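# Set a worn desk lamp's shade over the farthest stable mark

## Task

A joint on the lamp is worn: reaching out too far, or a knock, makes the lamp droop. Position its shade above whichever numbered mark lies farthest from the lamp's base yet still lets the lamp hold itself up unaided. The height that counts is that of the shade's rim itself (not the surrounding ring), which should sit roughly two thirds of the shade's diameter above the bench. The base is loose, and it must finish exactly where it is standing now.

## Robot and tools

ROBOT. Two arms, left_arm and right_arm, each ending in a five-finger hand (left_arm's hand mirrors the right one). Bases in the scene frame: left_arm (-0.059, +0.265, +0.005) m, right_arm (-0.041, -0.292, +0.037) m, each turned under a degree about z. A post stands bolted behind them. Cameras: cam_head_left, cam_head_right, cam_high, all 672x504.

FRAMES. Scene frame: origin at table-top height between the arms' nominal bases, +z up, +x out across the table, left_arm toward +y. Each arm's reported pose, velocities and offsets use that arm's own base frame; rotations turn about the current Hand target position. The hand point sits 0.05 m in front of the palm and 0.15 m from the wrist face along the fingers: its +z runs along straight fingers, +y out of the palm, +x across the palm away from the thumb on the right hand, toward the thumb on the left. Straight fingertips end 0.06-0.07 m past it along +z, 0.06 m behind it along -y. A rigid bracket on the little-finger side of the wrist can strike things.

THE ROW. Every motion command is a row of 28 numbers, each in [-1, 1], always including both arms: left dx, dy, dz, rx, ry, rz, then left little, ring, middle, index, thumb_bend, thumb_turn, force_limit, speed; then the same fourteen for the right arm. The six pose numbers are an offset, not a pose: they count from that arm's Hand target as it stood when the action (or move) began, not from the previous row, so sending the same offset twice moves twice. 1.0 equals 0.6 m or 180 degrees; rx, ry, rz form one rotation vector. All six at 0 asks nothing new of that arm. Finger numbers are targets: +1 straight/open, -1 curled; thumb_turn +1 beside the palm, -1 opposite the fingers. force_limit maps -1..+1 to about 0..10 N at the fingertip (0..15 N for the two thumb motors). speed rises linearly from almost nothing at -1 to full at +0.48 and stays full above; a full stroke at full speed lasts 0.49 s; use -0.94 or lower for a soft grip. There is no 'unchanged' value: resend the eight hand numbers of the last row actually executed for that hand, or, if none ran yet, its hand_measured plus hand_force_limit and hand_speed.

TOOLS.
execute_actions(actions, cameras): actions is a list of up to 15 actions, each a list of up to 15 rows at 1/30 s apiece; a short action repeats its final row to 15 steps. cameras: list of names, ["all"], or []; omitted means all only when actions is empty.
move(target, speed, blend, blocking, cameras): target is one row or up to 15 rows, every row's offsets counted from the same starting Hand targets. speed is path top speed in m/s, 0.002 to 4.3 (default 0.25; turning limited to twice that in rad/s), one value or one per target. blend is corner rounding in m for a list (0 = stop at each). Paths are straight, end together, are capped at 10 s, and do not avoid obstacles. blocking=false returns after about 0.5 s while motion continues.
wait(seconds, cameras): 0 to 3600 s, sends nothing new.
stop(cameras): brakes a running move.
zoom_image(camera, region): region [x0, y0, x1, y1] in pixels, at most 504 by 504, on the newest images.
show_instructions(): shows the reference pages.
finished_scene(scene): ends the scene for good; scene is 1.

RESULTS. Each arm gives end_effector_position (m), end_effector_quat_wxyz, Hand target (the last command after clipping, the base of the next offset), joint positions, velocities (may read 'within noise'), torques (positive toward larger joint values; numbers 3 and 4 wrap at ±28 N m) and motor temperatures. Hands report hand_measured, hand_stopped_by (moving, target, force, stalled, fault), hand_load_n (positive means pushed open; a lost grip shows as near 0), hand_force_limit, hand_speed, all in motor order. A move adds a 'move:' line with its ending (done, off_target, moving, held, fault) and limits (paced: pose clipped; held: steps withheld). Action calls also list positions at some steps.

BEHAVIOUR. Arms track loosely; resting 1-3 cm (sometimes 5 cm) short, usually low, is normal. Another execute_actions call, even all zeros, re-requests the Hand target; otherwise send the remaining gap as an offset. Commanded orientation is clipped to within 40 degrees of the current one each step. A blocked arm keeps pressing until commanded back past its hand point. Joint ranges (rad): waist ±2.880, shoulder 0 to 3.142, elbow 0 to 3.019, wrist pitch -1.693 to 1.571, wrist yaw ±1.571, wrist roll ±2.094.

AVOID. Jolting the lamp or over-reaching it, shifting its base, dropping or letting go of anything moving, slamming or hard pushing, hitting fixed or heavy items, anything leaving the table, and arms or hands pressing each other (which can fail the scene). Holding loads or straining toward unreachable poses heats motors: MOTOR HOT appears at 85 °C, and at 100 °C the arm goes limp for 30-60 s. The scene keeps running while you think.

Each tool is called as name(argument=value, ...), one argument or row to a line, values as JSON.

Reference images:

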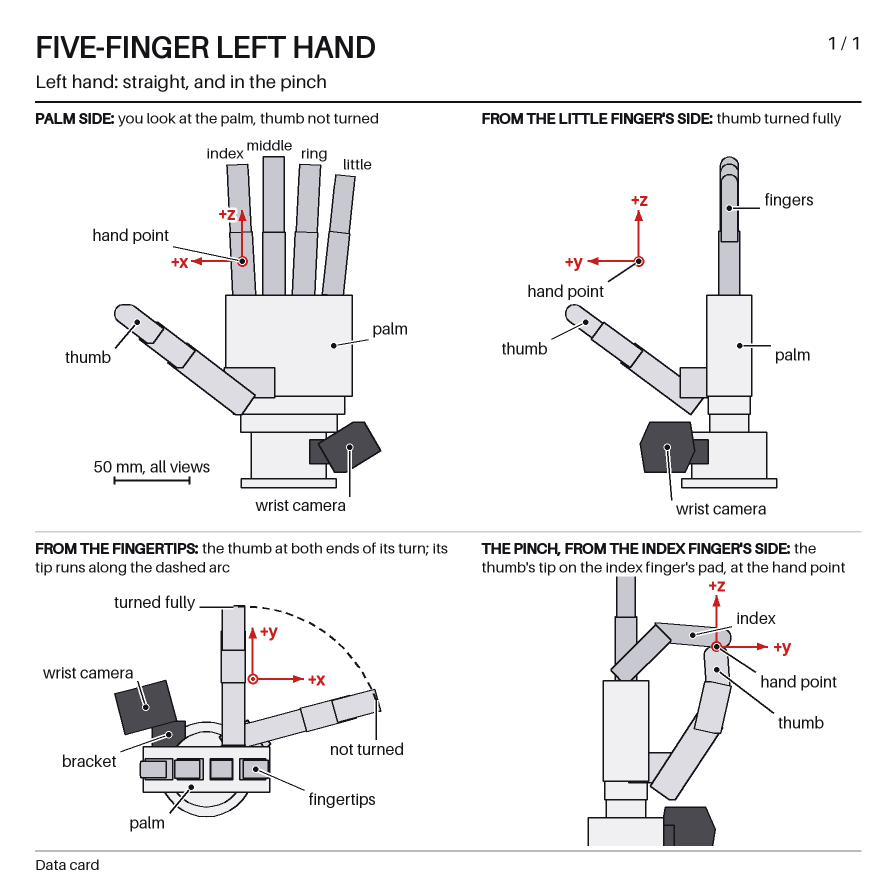

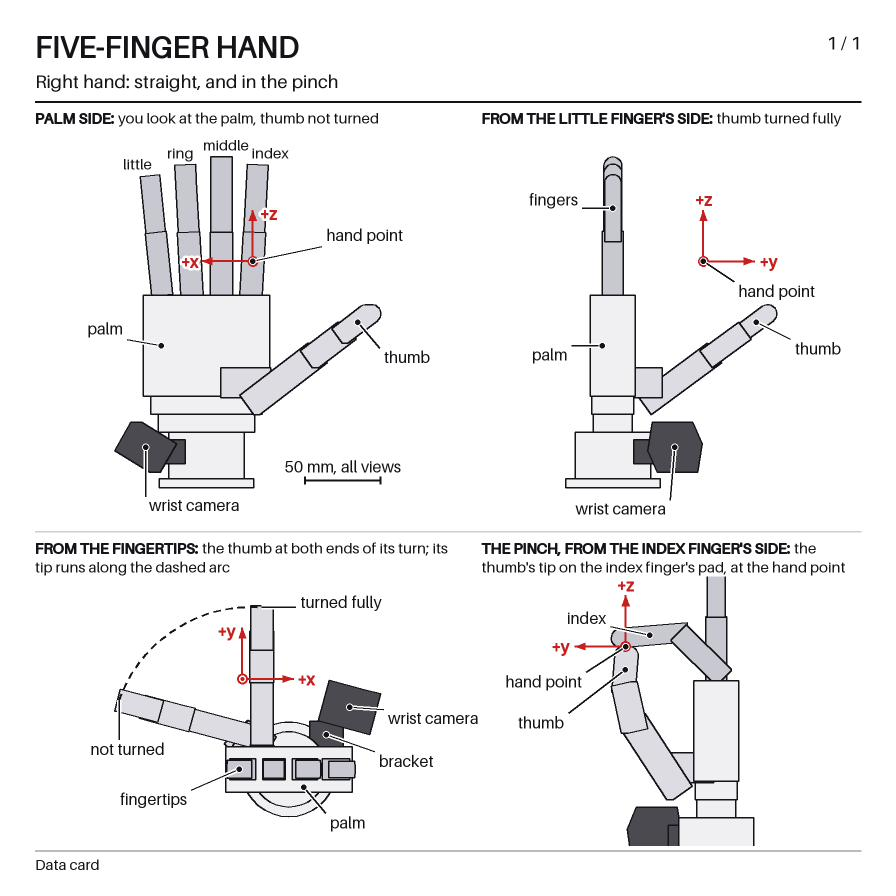

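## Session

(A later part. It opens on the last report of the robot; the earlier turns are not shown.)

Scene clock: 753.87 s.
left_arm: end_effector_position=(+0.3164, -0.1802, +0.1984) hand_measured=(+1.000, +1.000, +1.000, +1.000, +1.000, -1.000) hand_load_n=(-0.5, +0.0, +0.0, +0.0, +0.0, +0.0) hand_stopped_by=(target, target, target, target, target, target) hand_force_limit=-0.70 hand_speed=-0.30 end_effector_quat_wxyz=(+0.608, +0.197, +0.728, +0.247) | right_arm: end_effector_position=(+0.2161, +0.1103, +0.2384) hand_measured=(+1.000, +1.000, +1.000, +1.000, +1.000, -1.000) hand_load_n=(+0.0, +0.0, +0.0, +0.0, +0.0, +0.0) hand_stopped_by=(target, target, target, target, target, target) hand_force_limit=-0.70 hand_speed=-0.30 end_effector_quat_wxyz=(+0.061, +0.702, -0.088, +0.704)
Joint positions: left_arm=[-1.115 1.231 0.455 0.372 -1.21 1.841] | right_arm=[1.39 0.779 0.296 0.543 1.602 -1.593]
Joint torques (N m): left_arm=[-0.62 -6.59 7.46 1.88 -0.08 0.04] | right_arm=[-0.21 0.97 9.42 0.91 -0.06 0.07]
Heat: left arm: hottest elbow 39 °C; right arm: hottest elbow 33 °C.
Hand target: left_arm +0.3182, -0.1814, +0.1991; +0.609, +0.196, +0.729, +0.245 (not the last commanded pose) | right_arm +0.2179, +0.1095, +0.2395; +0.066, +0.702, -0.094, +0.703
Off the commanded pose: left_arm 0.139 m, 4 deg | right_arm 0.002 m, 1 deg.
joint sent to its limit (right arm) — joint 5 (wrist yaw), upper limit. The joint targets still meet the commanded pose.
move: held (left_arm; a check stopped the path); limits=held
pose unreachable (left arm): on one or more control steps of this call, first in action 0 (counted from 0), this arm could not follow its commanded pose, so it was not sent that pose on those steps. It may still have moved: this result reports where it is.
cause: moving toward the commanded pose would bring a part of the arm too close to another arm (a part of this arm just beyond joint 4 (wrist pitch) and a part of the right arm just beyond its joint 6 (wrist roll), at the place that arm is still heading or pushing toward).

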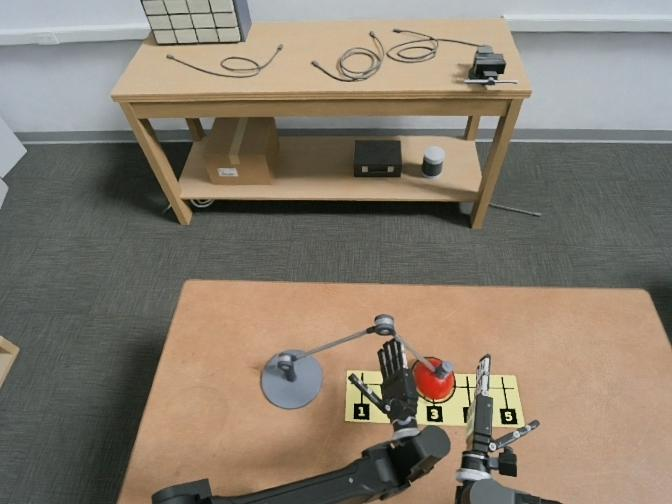

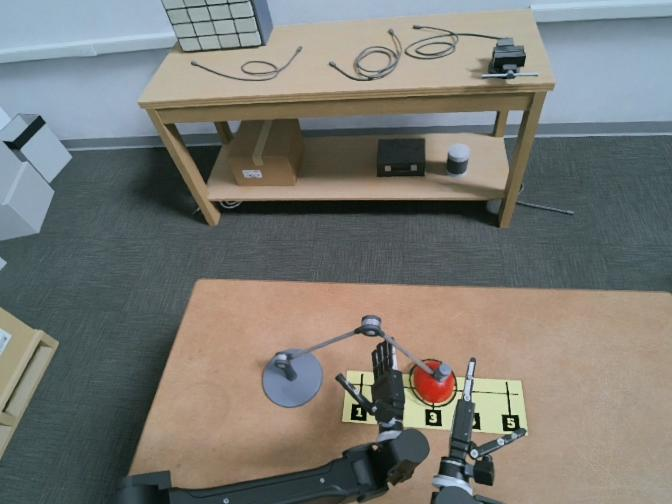

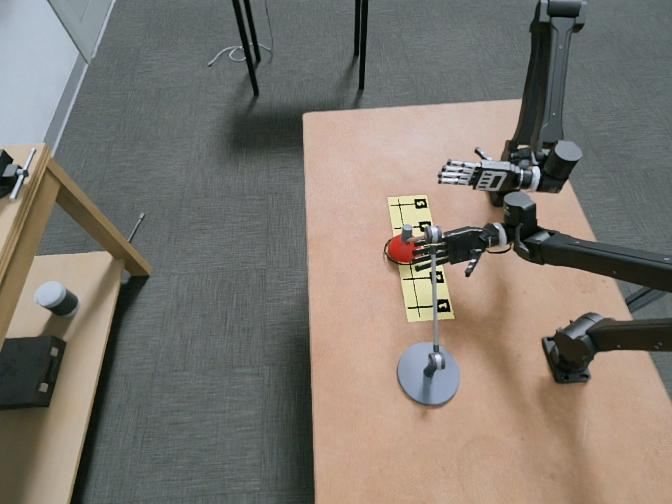

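move(
  target=[
    [0,0,0,0,0,0,1,1,1,1,1,-1,-0.7,-0.3,0,-0.25,0,0,0,0,1,1,1,1,1,-1,-0.7,-0.3],
    [-0.18,0,0.05,0,0,0,1,1,1,1,1,-1,-0.7,-0.3,0,-0.25,0,0,0,0,1,1,1,1,1,-1,-0.7,-0.3],
  ],
  speed=[0.15,0.15],
  blend=[0.0,0],
  cameras=["cam_head_left","cam_head_right","cam_high"],
)

zoom_image(
  camera="cam_head_left",
  region=[260, 290, 480, 455],
)

zoom_image(
  camera="cam_high",
  region=[370, 190, 480, 330],
)

Scene clock: 762.50 s.
left_arm: end_effector_position=(+0.2080, -0.1720, +0.2234) hand_measured=(+1.000, +1.000, +1.000, +1.000, +1.000, -1.000) hand_load_n=(+0.0, +0.5, +0.0, +0.0, +0.0, +0.5) hand_stopped_by=(target, target, target, target, target, target) hand_force_limit=-0.70 hand_speed=-0.30 end_effector_quat_wxyz=(+0.609, +0.207, +0.725, +0.249) | right_arm: end_effector_position=(+0.2191, -0.0352, +0.2180) hand_measured=(+1.000, +1.000, +1.000, +1.000, +1.000, -1.000) hand_load_n=(+0.0, +0.0, +0.0, +0.0, +0.0, +0.0) hand_stopped_by=(target, target, target, target, target, target) hand_force_limit=-0.70 hand_speed=-0.30 end_effector_quat_wxyz=(+0.103, +0.719, -0.098, +0.680)
Joint positions: left_arm=[-1.484 1.193 0.649 -1.188 -1.433 0.504] | right_arm=[0.987 0.014 0.192 -0.356 1.268 -1.416]
Joint torques (N m): left_arm=[0.21 -4.95 10.06 -0.18 -0.74 -0.09] | right_arm=[-0.79 5.3 14.63 0.77 0.12 0.06]
Heat: left arm: hottest elbow 39 °C; right arm: hottest elbow 34 °C.
Hand target: left_arm +0.2101, -0.1814, +0.2292; +0.609, +0.196, +0.728, +0.245 | right_arm +0.2178, -0.0406, +0.2395; +0.066, +0.702, -0.094, +0.703
Off the commanded pose: left_arm 0.011 m, 1 deg | right_arm 0.022 m, 5 deg.
joint sent to its limit (right arm) — joint 2 (shoulder), lower limit. The joint targets are off in orientation, not in position.
move: off_target (left_arm, right_arm)

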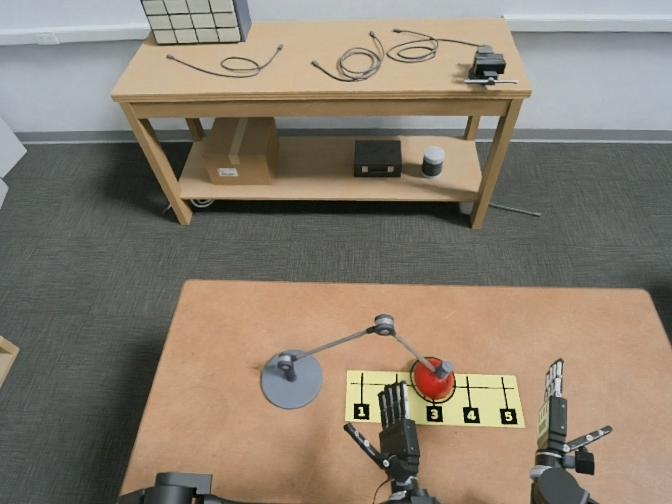

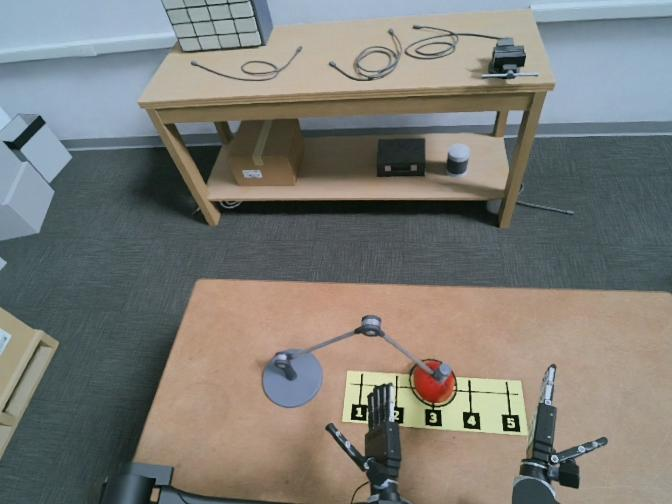

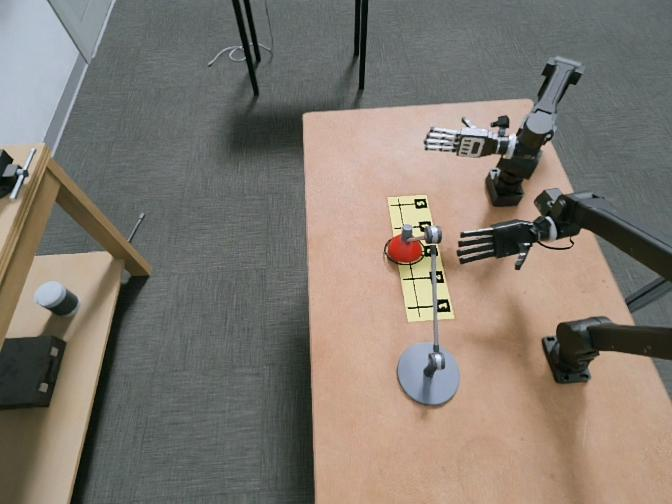

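Scaled by 2.291 from the camera's image (finer frame: 960x720).

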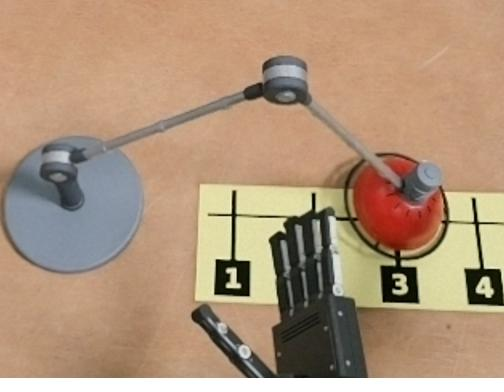

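Scaled by 3.600 from the camera's image (finer frame: 960x720).

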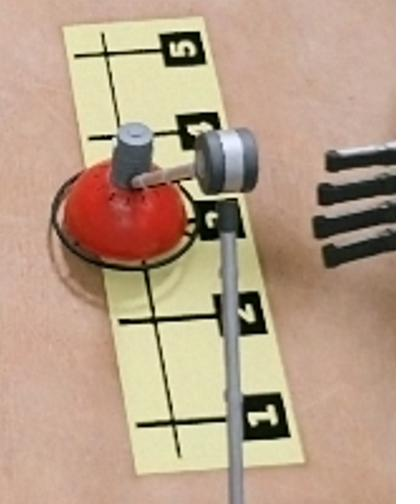

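zoom_image(
  camera="cam_high",
  region=[380, 215, 440, 275],
)

zoom_image(
  camera="cam_head_left",
  region=[400, 345, 470, 415],
)

zoom_image(
  camera="cam_head_right",
  region=[400, 345, 470, 415],
)

Scaled by 8.400 from the camera's image (finer frame: 960x720).

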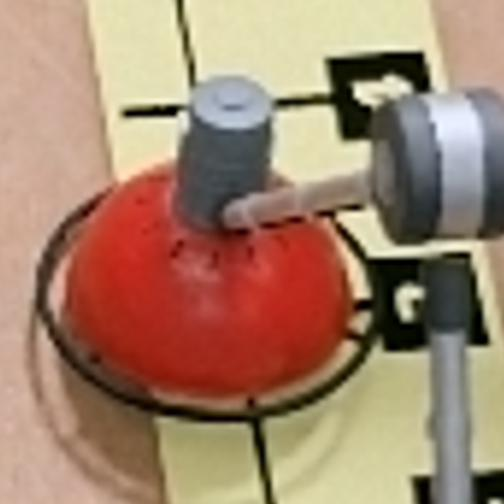

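Scaled by 7.200 from the camera's image (finer frame: 960x720).

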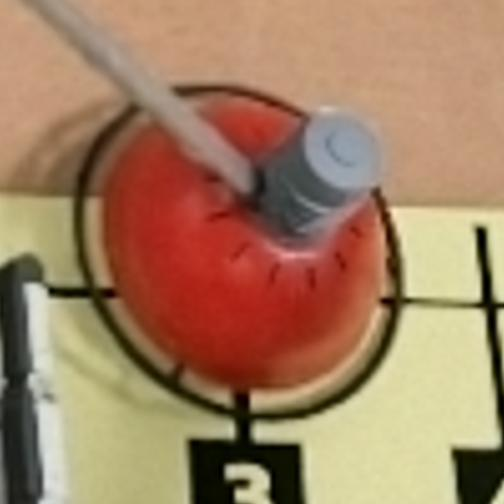

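Scaled by 7.200 from the camera's image (finer frame: 960x720).

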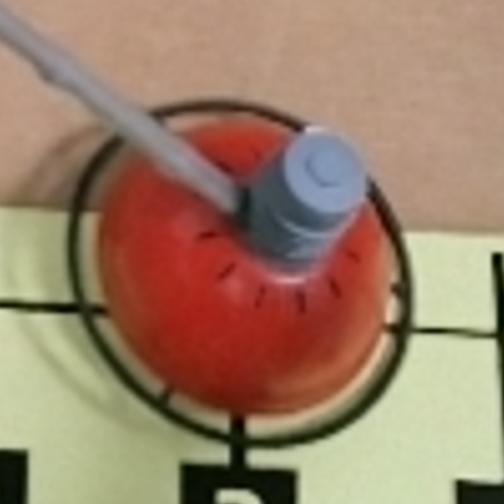

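move(
  target=[
    [0.05,0.35,0.05,0,0,0,1,1,1,1,1,-1,-0.7,-0.3,0,0,0,0,0,0,1,1,1,1,1,-1,-0.7,-0.3],
    [0.08,0.45,0.05,-0.548,-0.049,0.079,1,1,1,1,1,-1,-0.7,-0.3,0,0,0,0,0,0,1,1,1,1,1,-1,-0.7,-0.3],
  ],
  speed=[0.2,0.3],
  blend=[0.03,0],
  cameras=["cam_head_left","cam_high"],
)

Scene clock: 771.90 s.
left_arm: end_effector_position=(+0.2537, +0.0851, +0.2294) hand_measured=(+1.000, +1.000, +1.000, +1.000, +1.000, -1.000) hand_load_n=(+0.0, +0.0, +0.0, +0.0, +0.0, +0.5) hand_stopped_by=(target, target, target, target, target, target) hand_force_limit=-0.70 hand_speed=-0.30 end_effector_quat_wxyz=(+0.541, -0.444, +0.642, -0.315) | right_arm: end_effector_position=(+0.2191, -0.0352, +0.2180) hand_measured=(+1.000, +1.000, +1.000, +1.000, +1.000, -1.000) hand_load_n=(+0.0, +0.0, +0.0, +0.0, +0.0, +0.5) hand_stopped_by=(target, target, target, target, target, target) hand_force_limit=-0.70 hand_speed=-0.30 end_effector_quat_wxyz=(+0.103, +0.719, -0.098, +0.680)
Joint positions: left_arm=[0.755 0.203 0.427 -0.502 0.658 0.612] | right_arm=[0.987 0.014 0.192 -0.356 1.268 -1.416]
Joint torques (N m): left_arm=[-0.44 4.37 12.81 3.21 0.13 -0.03] | right_arm=[-1.08 5.3 14.6 1.01 0.06 0.04]
Heat: left arm: hottest elbow 39 °C; right arm: hottest elbow 36 °C.
Hand target: left_arm +0.2581, +0.0885, +0.2590; +0.562, -0.430, +0.633, -0.314 | right_arm +0.2178, -0.0406, +0.2395; +0.066, +0.702, -0.094, +0.703
Off the commanded pose: left_arm 0.030 m, 3 deg | right_arm 0.022 m, 5 deg.
joint sent to its limit (right arm) — joint 2 (shoulder), lower limit. The joint targets are off in orientation, not in position.
move: off_target (left_arm)

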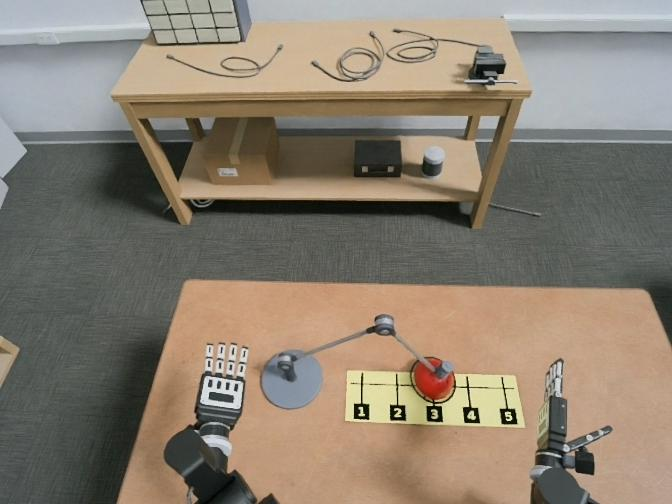

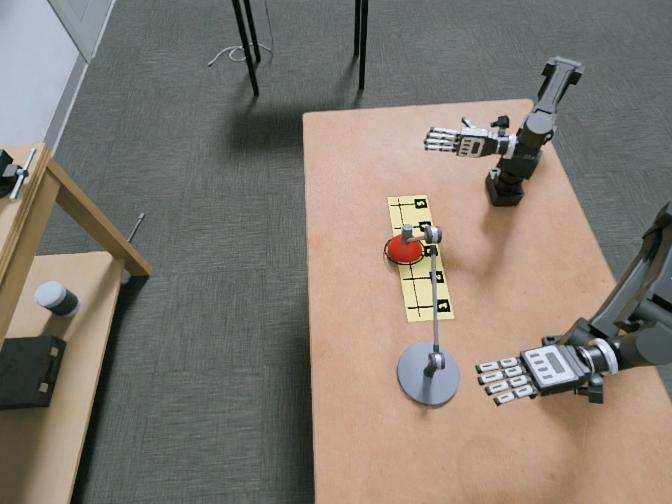

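move(
  target=[0,0.02,0.0,-0.617,-0.022,0.080,1,1,1,1,1,-1,-0.7,-0.3,0,0,0,0,0,0,1,1,1,1,1,-1,-0.7,-0.3],
  speed=[0.4],
  cameras=["cam_head_left","cam_high"],
)

Scene clock: 775.97 s.
left_arm: end_effector_position=(+0.2592, +0.1005, +0.2613) hand_measured=(+1.000, +1.000, +1.000, +1.000, +1.000, -1.000) hand_load_n=(+0.0, +0.0, +0.0, +0.0, +0.0, +0.0) hand_stopped_by=(target, target, target, target, target, target) hand_force_limit=-0.70 hand_speed=-0.30 end_effector_quat_wxyz=(-0.010, +0.762, -0.036, +0.647) | right_arm: end_effector_position=(+0.2191, -0.0352, +0.2180) hand_measured=(+1.000, +1.000, +1.000, +1.000, +1.000, -1.000) hand_load_n=(+0.0, +0.0, +0.0, +0.0, +0.0, +0.5) hand_stopped_by=(target, target, target, target, target, target) hand_force_limit=-0.70 hand_speed=-0.30 end_effector_quat_wxyz=(+0.103, +0.719, -0.098, +0.680)
Joint positions: left_arm=[1.204 0.594 0.332 -0.207 1.2 -1.067] | right_arm=[0.987 0.014 0.192 -0.356 1.268 -1.416]
Joint torques (N m): left_arm=[-0.32 -0.21 8.34 2.55 0.34 -0.15] | right_arm=[-1.61 4.66 14.74 0.77 0.05 0.05]
Motor temperatures (°C): left_arm=[27 30 39 28 34 30] | right_arm=[31 32 37 27 32 29]
Heat: left arm: hottest elbow 39 °C; right arm: hottest elbow 37 °C.
Hand target: left_arm +0.2582, +0.1006, +0.2591; -0.013, +0.761, -0.034, +0.648 | right_arm +0.2178, -0.0406, +0.2395; +0.066, +0.702, -0.094, +0.703
Off the commanded pose: left_arm 0.002 m, 1 deg | right_arm 0.022 m, 5 deg.
joint sent to its limit (right arm) — joint 2 (shoulder), lower limit. The joint targets are off in orientation, not in position.
move: done

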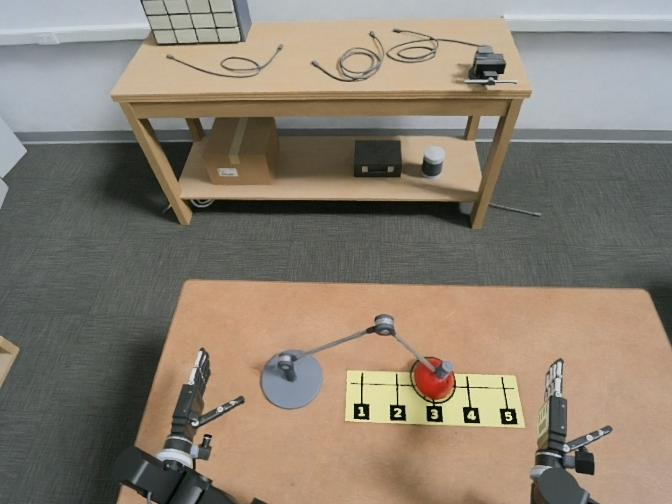

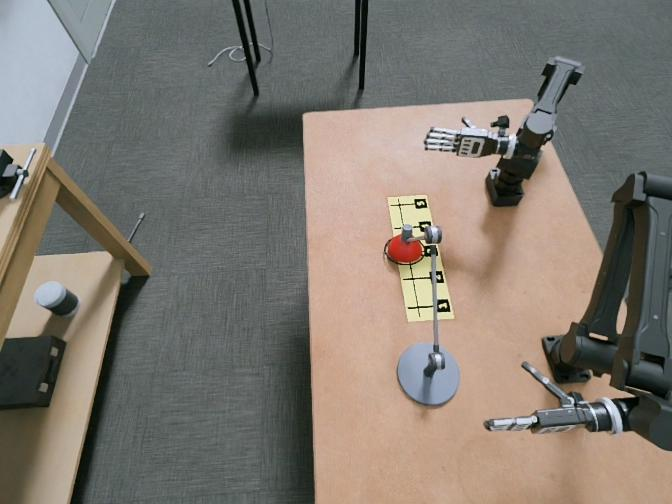

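move(
  target=[
    [0.237,-0.05,-0.18,0,0,0,1,1,1,1,1,1,-0.7,-0.3,0,0,0,0,0,0,1,1,1,1,1,-1,-0.7,-0.3],
    [0.237,-0.05,-0.262,0,0,0,1,1,1,1,1,1,-0.7,-0.3,0,0,0,0,0,0,1,1,1,1,1,-1,-0.7,-0.3],
  ],
  speed=[0.2,0.1],
  blend=[0.02,0],
  cameras=["cam_head_left","cam_high"],
)

zoom_image(
  camera="cam_head_left",
  region=[170, 300, 330, 430],
)

Scene clock: 778.87 s.
left_arm: end_effector_position=(+0.3978, +0.0702, +0.0991) hand_measured=(+1.000, +1.000, +1.000, +1.000, +1.000, +1.000) hand_load_n=(+0.0, +0.0, +0.0, +0.0, +0.5, -0.5) hand_stopped_by=(target, target, target, target, target, target) hand_force_limit=-0.70 hand_speed=-0.30 end_effector_quat_wxyz=(-0.014, +0.765, -0.034, +0.643) | right_arm: end_effector_position=(+0.2191, -0.0352, +0.2180) hand_measured=(+1.000, +1.000, +1.000, +1.000, +1.000, -1.000) hand_load_n=(+0.0, +0.0, +0.0, +0.0, +0.0, +0.5) hand_stopped_by=(target, target, target, target, target, target) hand_force_limit=-0.70 hand_speed=-0.30 end_effector_quat_wxyz=(+0.103, +0.719, -0.098, +0.680)
Joint positions: left_arm=[0.594 1.666 0.219 1.235 0.608 -1.383] | right_arm=[0.987 0.014 0.192 -0.356 1.268 -1.416]
Joint torques (N m): left_arm=[-1.08 -8.47 3.55 3.25 0.04 -0.11] | right_arm=[-1.03 5.01 14.79 0.7 0.04 0.07]
Heat: left arm: hottest elbow 39 °C; right arm: hottest elbow 37 °C.
Hand target: left_arm +0.4003, +0.0705, +0.1019; -0.013, +0.761, -0.034, +0.648 | right_arm +0.2178, -0.0406, +0.2395; +0.066, +0.702, -0.094, +0.703
Off the commanded pose: left_arm 0.004 m, 1 deg | right_arm 0.022 m, 5 deg.
joint sent to its limit (right arm) — joint 2 (shoulder), lower limit. The joint targets are off in orientation, not in position.
move: done

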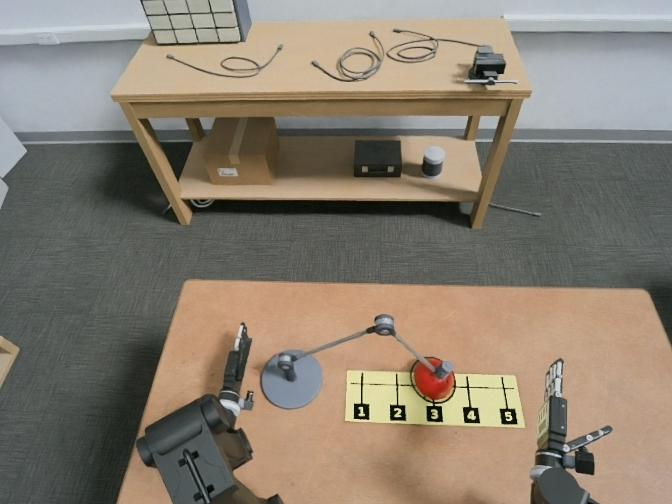

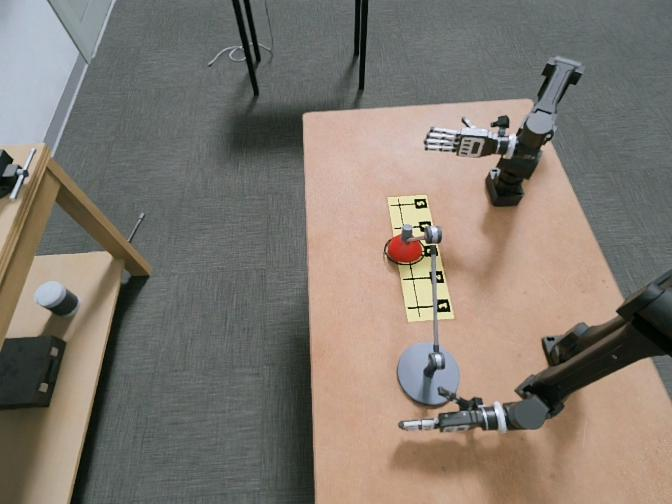

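Scaled by 3.150 from the camera's image (finer frame: 960x720).

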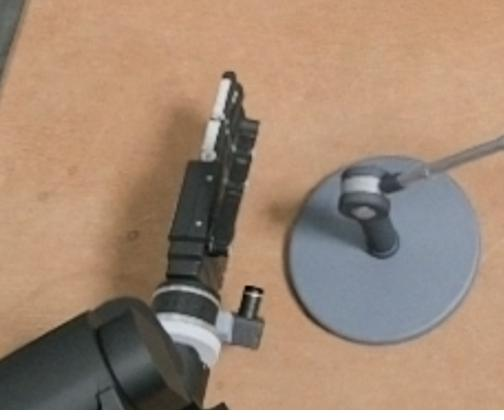

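move(
  target=[
    [0,-0.075,0.015,0,0,0,1,1,1,1,1,1,-0.7,-0.3,0,0,0,0,0,0,1,1,1,1,1,-1,-0.7,-0.3],
  ],
  speed=[0.05],
  cameras=["cam_head_left","cam_high"],
)

zoom_image(
  camera="cam_head_left",
  region=[170, 300, 330, 430],
)

zoom_image(
  camera="cam_high",
  region=[370, 320, 530, 450],
)

Scene clock: 780.83 s.
left_arm: end_effector_position=(+0.4023, +0.0278, +0.1055) hand_measured=(+1.000, +1.000, +1.000, +1.000, +1.000, +1.000) hand_load_n=(+0.0, +0.0, +0.0, +0.0, +0.0, +0.0) hand_stopped_by=(target, target, target, target, target, target) hand_force_limit=-0.70 hand_speed=-0.30 end_effector_quat_wxyz=(-0.014, +0.766, -0.035, +0.642) | right_arm: end_effector_position=(+0.2191, -0.0352, +0.2180) hand_measured=(+1.000, +1.000, +1.000, +1.000, +1.000, -1.000) hand_load_n=(+0.0, +0.0, +0.0, +0.0, +0.0, +0.5) hand_stopped_by=(target, target, target, target, target, target) hand_force_limit=-0.70 hand_speed=-0.30 end_effector_quat_wxyz=(+0.103, +0.719, -0.098, +0.680)
Joint positions: left_arm=[0.428 1.61 0.173 1.242 0.444 -1.418] | right_arm=[0.987 0.014 0.192 -0.356 1.268 -1.416]
Joint torques (N m): left_arm=[-1.49 -8.82 2.62 2.91 0.02 -0.13] | right_arm=[-1.32 4.37 14.52 0.81 0.11 -0.01]
Heat: left arm: hottest elbow 39 °C; right arm: hottest elbow 38 °C.
Hand target: left_arm +0.4004, +0.0256, +0.1110; -0.013, +0.760, -0.034, +0.648 | right_arm +0.2178, -0.0406, +0.2395; +0.066, +0.702, -0.094, +0.703
Off the commanded pose: left_arm 0.006 m, 1 deg | right_arm 0.022 m, 5 deg.
joint sent to its limit (right arm) — joint 2 (shoulder), lower limit. The joint targets are off in orientation, not in position.
move: done

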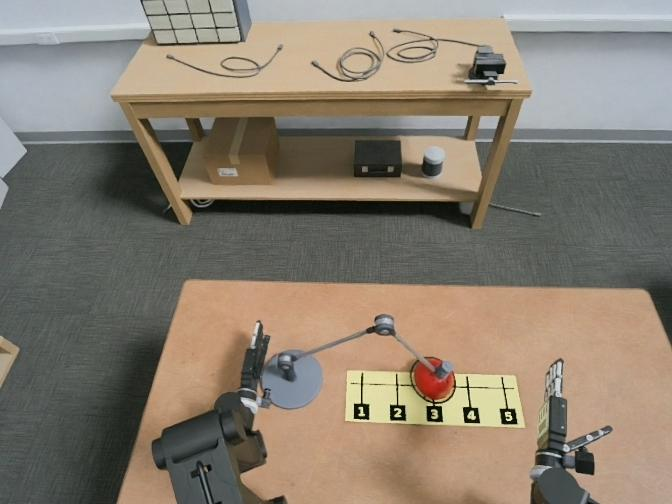

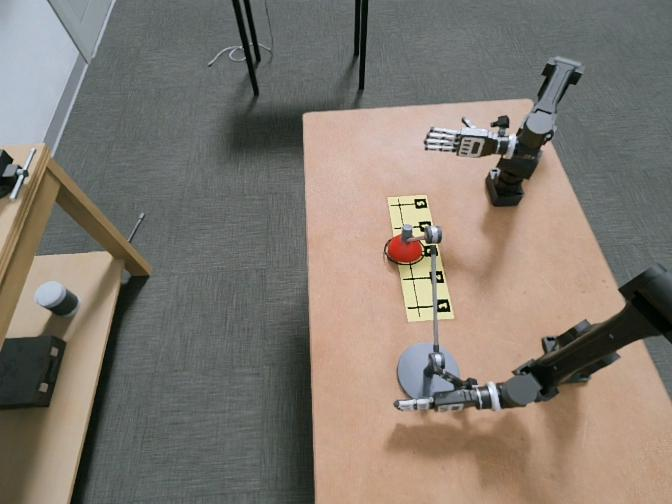

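Scaled by 3.150 from the camera's image (finer frame: 960x720).

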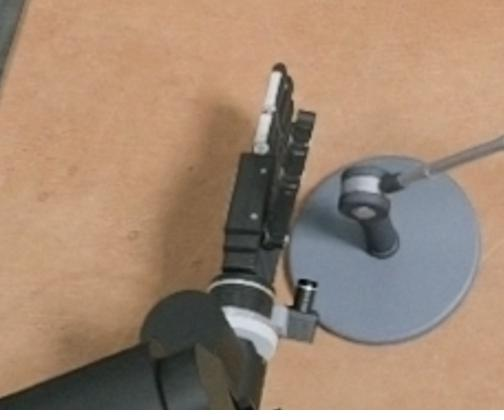

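Scaled by 3.150 from the camera's image (finer frame: 960x720).

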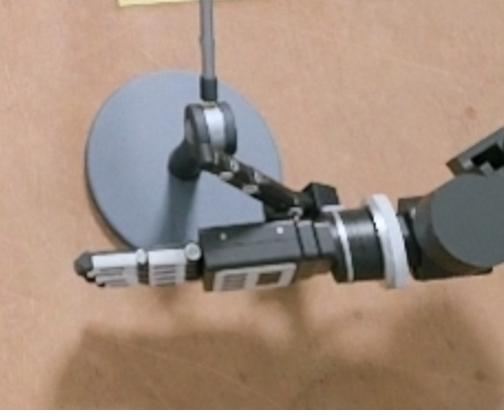

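move(
  target=[
    [0,-0.045,0.0,0,0,0,1,1,1,1,1,1,-0.7,-0.3,0,0,0,0,0,0,1,1,1,1,1,-1,-0.7,-0.3],
  ],
  speed=[0.03],
  cameras=["cam_head_left","cam_high"],
)

zoom_image(
  camera="cam_head_left",
  region=[170, 300, 330, 430],
)

zoom_image(
  camera="cam_high",
  region=[370, 320, 530, 450],
)

Scene clock: 783.37 s.
left_arm: end_effector_position=(+0.4024, +0.0009, +0.1039) hand_measured=(+1.000, +1.000, +1.000, +1.000, +1.000, +1.000) hand_load_n=(-0.5, +0.0, +0.0, +0.0, +0.0, +0.0) hand_stopped_by=(target, target, target, target, target, target) hand_force_limit=-0.70 hand_speed=-0.30 end_effector_quat_wxyz=(-0.015, +0.767, -0.035, +0.640) | right_arm: end_effector_position=(+0.2191, -0.0352, +0.2180) hand_measured=(+1.000, +1.000, +1.000, +1.000, +1.000, -1.000) hand_load_n=(+0.0, +0.0, +0.0, +0.0, -0.5, +0.5) hand_stopped_by=(target, target, target, target, target, target) hand_force_limit=-0.70 hand_speed=-0.30 end_effector_quat_wxyz=(+0.103, +0.719, -0.098, +0.680)
Joint positions: left_arm=[0.316 1.607 0.148 1.267 0.332 -1.44] | right_arm=[0.987 0.014 0.192 -0.356 1.268 -1.416]
Joint torques (N m): left_arm=[-1.03 -8.41 2.56 3.12 0 -0.12] | right_arm=[-1.67 4.54 14.69 0.7 0.09 0.09]
Heat: left arm: hottest elbow 38 °C; right arm: hottest elbow 38 °C.
Hand target: left_arm +0.4003, -0.0015, +0.1109; -0.013, +0.761, -0.034, +0.648 | right_arm +0.2178, -0.0406, +0.2395; +0.066, +0.702, -0.094, +0.703
Off the commanded pose: left_arm 0.008 m, 1 deg | right_arm 0.022 m, 5 deg.
joint sent to its limit (right arm) — joint 2 (shoulder), lower limit. The joint targets are off in orientation, not in position.
move: done

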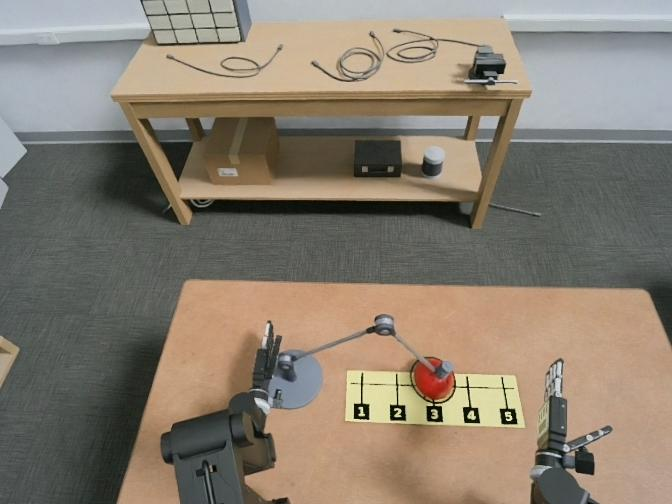

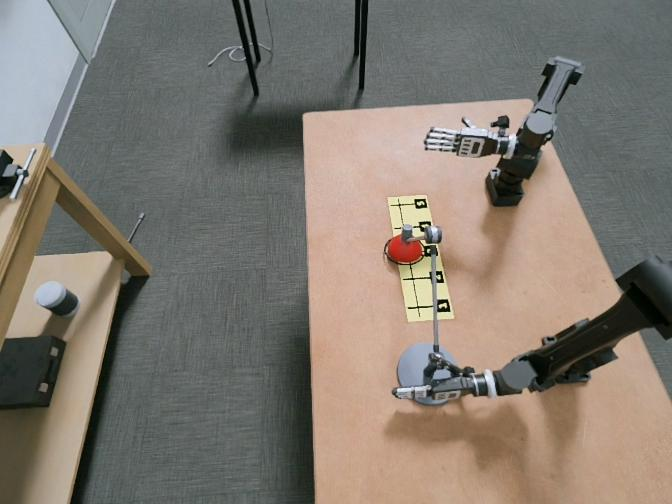

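Scaled by 3.150 from the camera's image (finer frame: 960x720).

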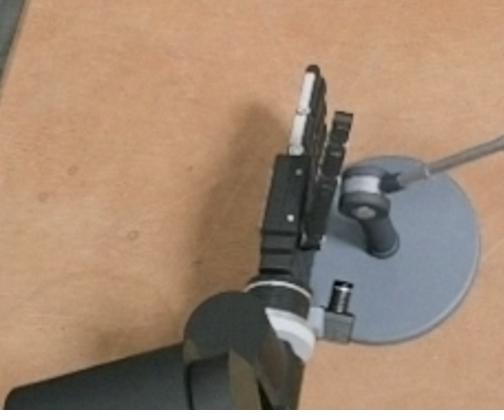

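Scaled by 3.150 from the camera's image (finer frame: 960x720).

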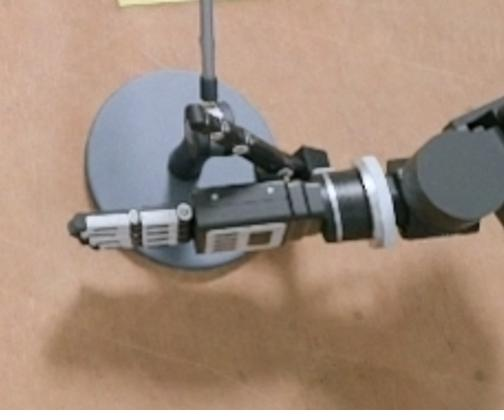

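move(
  target=[
    [0,-0.025,0.0,0,0,0,1,1,1,1,1,1,-0.7,-0.3,0,0,0,0,0,0,1,1,1,1,1,-1,-0.7,-0.3],
  ],
  speed=[0.03],
  cameras=["cam_head_left","cam_high"],
)

zoom_image(
  camera="cam_head_left",
  region=[170, 300, 330, 430],
)

zoom_image(
  camera="cam_high",
  region=[370, 320, 530, 450],
)

Scene clock: 784.53 s.
left_arm: end_effector_position=(+0.4026, -0.0142, +0.1037) hand_measured=(+1.000, +1.000, +1.000, +1.000, +1.000, +1.000) hand_load_n=(+0.0, +0.5, +0.0, +0.0, +0.0, +0.0) hand_stopped_by=(target, target, target, target, target, target) hand_force_limit=-0.70 hand_speed=-0.30 end_effector_quat_wxyz=(-0.015, +0.768, -0.035, +0.640) | right_arm: end_effector_position=(+0.2191, -0.0352, +0.2180) hand_measured=(+1.000, +1.000, +1.000, +1.000, +1.000, -1.000) hand_load_n=(+0.0, +0.0, +0.0, +0.5, +0.0, +0.5) hand_stopped_by=(target, target, target, target, target, target) hand_force_limit=-0.70 hand_speed=-0.30 end_effector_quat_wxyz=(+0.103, +0.719, -0.098, +0.680)
Joint positions: left_arm=[0.248 1.605 0.137 1.28 0.265 -1.452] | right_arm=[0.987 0.014 0.192 -0.356 1.268 -1.416]
Joint torques (N m): left_arm=[-1.26 -9.29 2.55 3.36 -0.04 -0.18] | right_arm=[-1.14 4.42 14.68 1.13 0.1 0.03]
Heat: left arm: hottest elbow 38 °C; right arm: hottest elbow 38 °C.
Hand target: left_arm +0.4003, -0.0165, +0.1109; -0.013, +0.761, -0.034, +0.648 | right_arm +0.2178, -0.0406, +0.2395; +0.066, +0.702, -0.094, +0.703
Off the commanded pose: left_arm 0.008 m, 1 deg | right_arm 0.022 m, 5 deg.
joint sent to its limit (right arm) — joint 2 (shoulder), lower limit. The joint targets are off in orientation, not in position.
move: done

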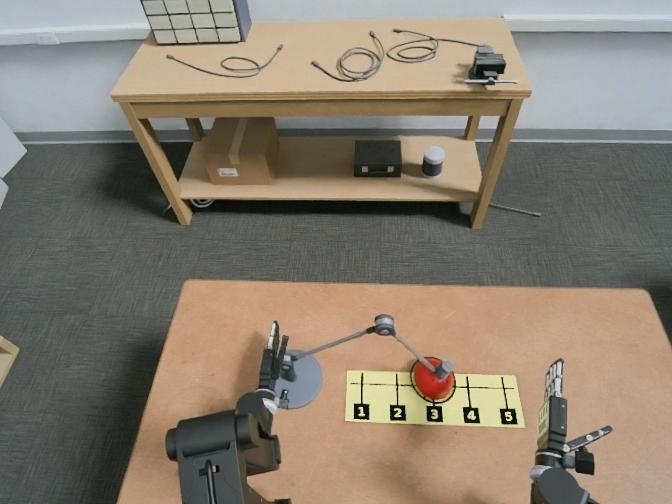

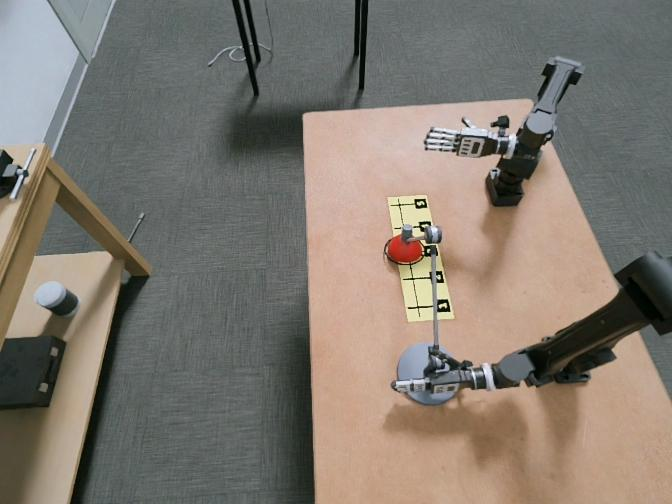

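Scaled by 3.150 from the camera's image (finer frame: 960x720).

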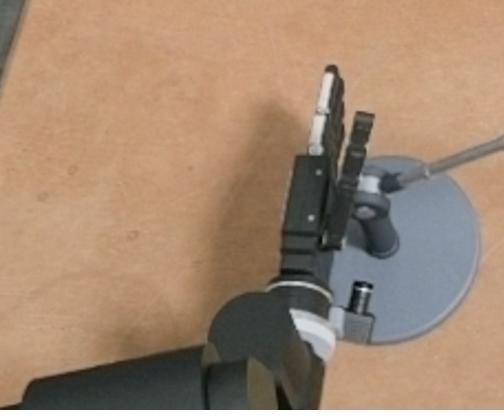

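Scaled by 3.150 from the camera's image (finer frame: 960x720).

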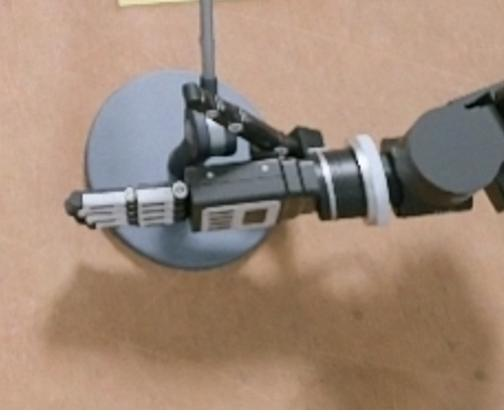

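move(
  target=[
    [0,-0.012,0.0,0,0,0,1,1,1,1,1,1,-0.7,-0.3,0,0,0,0,0,0,1,1,1,1,1,-1,-0.7,-0.3],
  ],
  speed=[0.03],
  cameras=["cam_head_left","cam_high"],
)

zoom_image(
  camera="cam_head_left",
  region=[170, 300, 330, 430],
)

zoom_image(
  camera="cam_high",
  region=[370, 320, 530, 450],
)

Scene clock: 790.07 s.
left_arm: end_effector_position=(+0.4027, -0.0214, +0.1036) hand_measured=(+1.000, +1.000, +1.000, +1.000, +1.000, +1.000) hand_load_n=(+0.0, +0.0, +0.0, +0.0, +0.0, +0.0) hand_stopped_by=(target, target, target, target, target, target) hand_force_limit=-0.70 hand_speed=-0.30 end_effector_quat_wxyz=(-0.015, +0.768, -0.035, +0.640) | right_arm: end_effector_position=(+0.2191, -0.0352, +0.2180) hand_measured=(+1.000, +1.000, +1.000, +1.000, +1.000, -1.000) hand_load_n=(+0.0, +0.0, +0.0, +0.0, +0.0, +0.5) hand_stopped_by=(target, target, target, target, target, target) hand_force_limit=-0.70 hand_speed=-0.30 end_effector_quat_wxyz=(+0.103, +0.719, -0.098, +0.680)
Joint positions: left_arm=[0.215 1.604 0.133 1.284 0.233 -1.458] | right_arm=[0.987 0.014 0.192 -0.356 1.268 -1.416]
Joint torques (N m): left_arm=[-0.56 -8.35 2.44 3.21 -0.04 -0.17] | right_arm=[-1.32 5.36 14.6 0.98 0.09 0.04]
Heat: left arm: hottest elbow 38 °C; right arm: hottest elbow 39 °C.
Hand target: left_arm +0.4004, -0.0236, +0.1108; -0.013, +0.761, -0.033, +0.648 | right_arm +0.2178, -0.0406, +0.2395; +0.066, +0.702, -0.094, +0.703
Off the commanded pose: left_arm 0.008 m, 1 deg | right_arm 0.022 m, 5 deg.
joint sent to its limit (right arm) — joint 2 (shoulder), lower limit. The joint targets are off in orientation, not in position.
move: done

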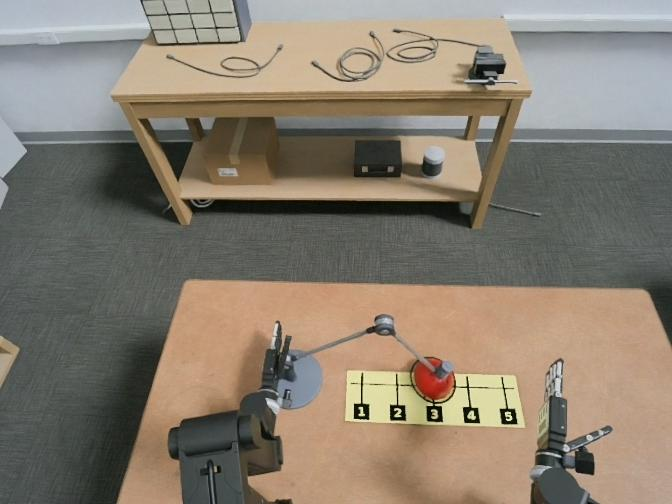

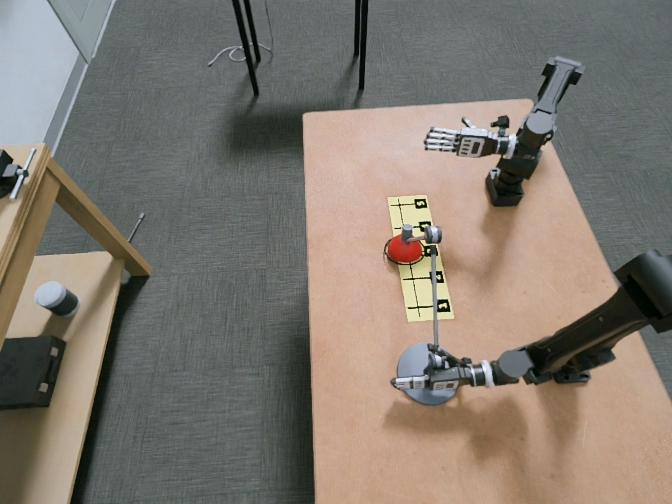

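Scaled by 3.150 from the camera's image (finer frame: 960x720).

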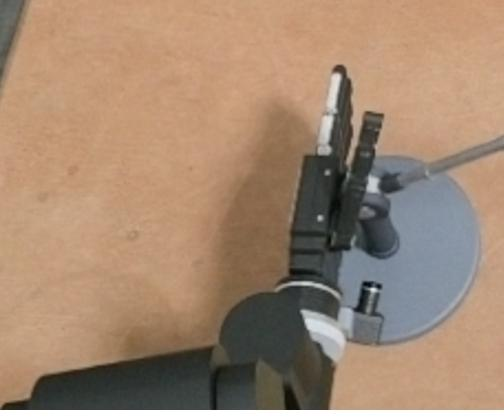

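Scaled by 3.150 from the camera's image (finer frame: 960x720).

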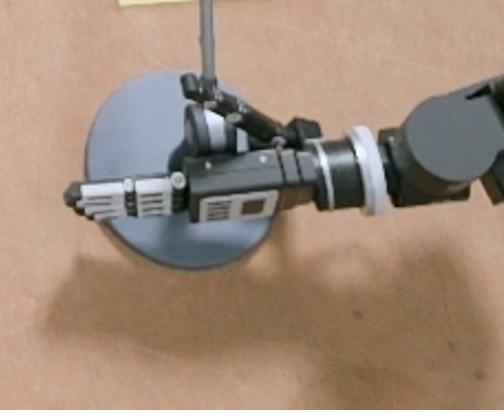

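move(
  target=[
    [0,-0.01,0.0,0,0,0,1,1,1,1,1,1,-0.7,-0.3,0,0,0,0,0,0,1,1,1,1,1,-1,-0.7,-0.3],
  ],
  speed=[0.03],
  cameras=["cam_head_left","cam_high"],
)

zoom_image(
  camera="cam_head_left",
  region=[170, 300, 330, 430],
)

zoom_image(
  camera="cam_high",
  region=[370, 320, 530, 450],
)

Scene clock: 791.13 s.
left_arm: end_effector_position=(+0.4041, -0.0226, +0.1039) hand_measured=(+1.000, +1.000, +1.000, +1.000, +1.000, +1.000) hand_load_n=(+0.0, +0.0, +0.0, +0.0, +0.0, +0.0) hand_stopped_by=(target, target, target, target, target, target) hand_force_limit=-0.70 hand_speed=-0.30 end_effector_quat_wxyz=(-0.020, +0.768, -0.029, +0.640) | right_arm: end_effector_position=(+0.2191, -0.0352, +0.2180) hand_measured=(+1.000, +1.000, +1.000, +1.000, +1.000, -1.000) hand_load_n=(+0.0, +0.0, +0.0, +0.0, +0.0, +0.0) hand_stopped_by=(target, target, target, target, target, target) hand_force_limit=-0.70 hand_speed=-0.30 end_effector_quat_wxyz=(+0.103, +0.719, -0.098, +0.680)
Joint positions: left_arm=[0.196 1.604 0.132 1.287 0.199 -1.466] | right_arm=[0.987 0.014 0.192 -0.356 1.268 -1.416]
Joint torques (N m): left_arm=[-2.73 -8.29 2.25 3.34 0.18 -0.13] | right_arm=[-1.38 3.96 14.56 0.76 0.13 0.04]
Heat: left arm: hottest elbow 37 °C; right arm: hottest elbow 39 °C.
Hand target: left_arm +0.4003, -0.0296, +0.1108; -0.013, +0.761, -0.033, +0.648 | right_arm +0.2178, -0.0406, +0.2395; +0.066, +0.702, -0.094, +0.703
Off the commanded pose: left_arm 0.011 m, 2 deg | right_arm 0.022 m, 5 deg.
joint sent to its limit (right arm) — joint 2 (shoulder), lower limit. The joint targets are off in orientation, not in position.
move: off_target (left_arm)

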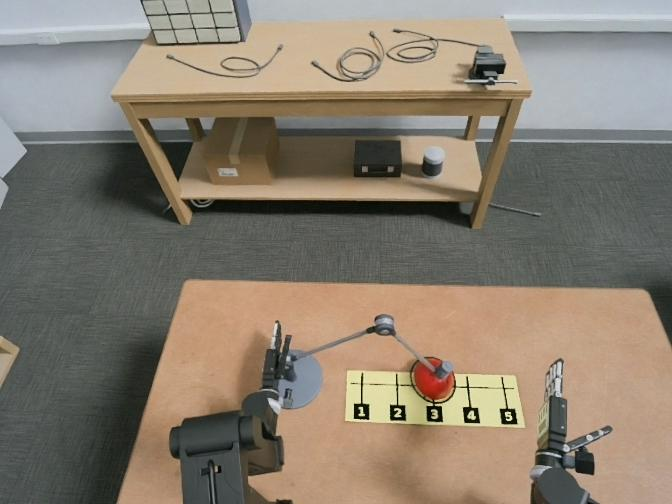

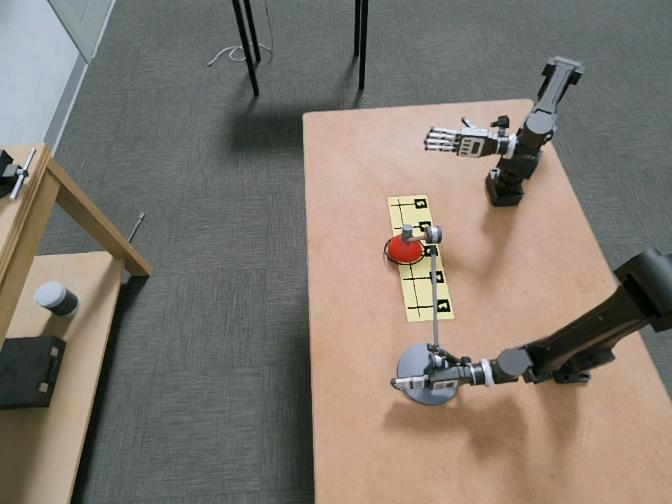

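Scaled by 3.150 from the camera's image (finer frame: 960x720).

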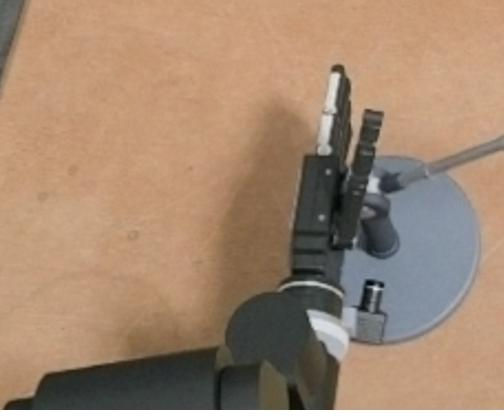

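Scaled by 3.150 from the camera's image (finer frame: 960x720).

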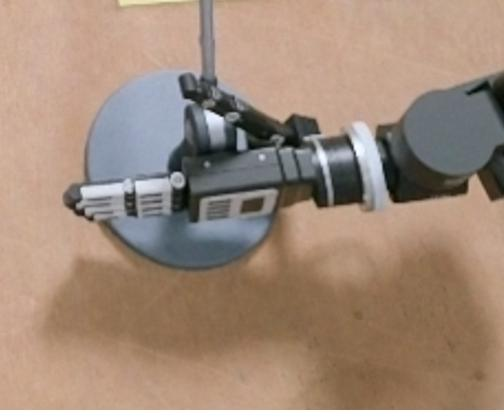

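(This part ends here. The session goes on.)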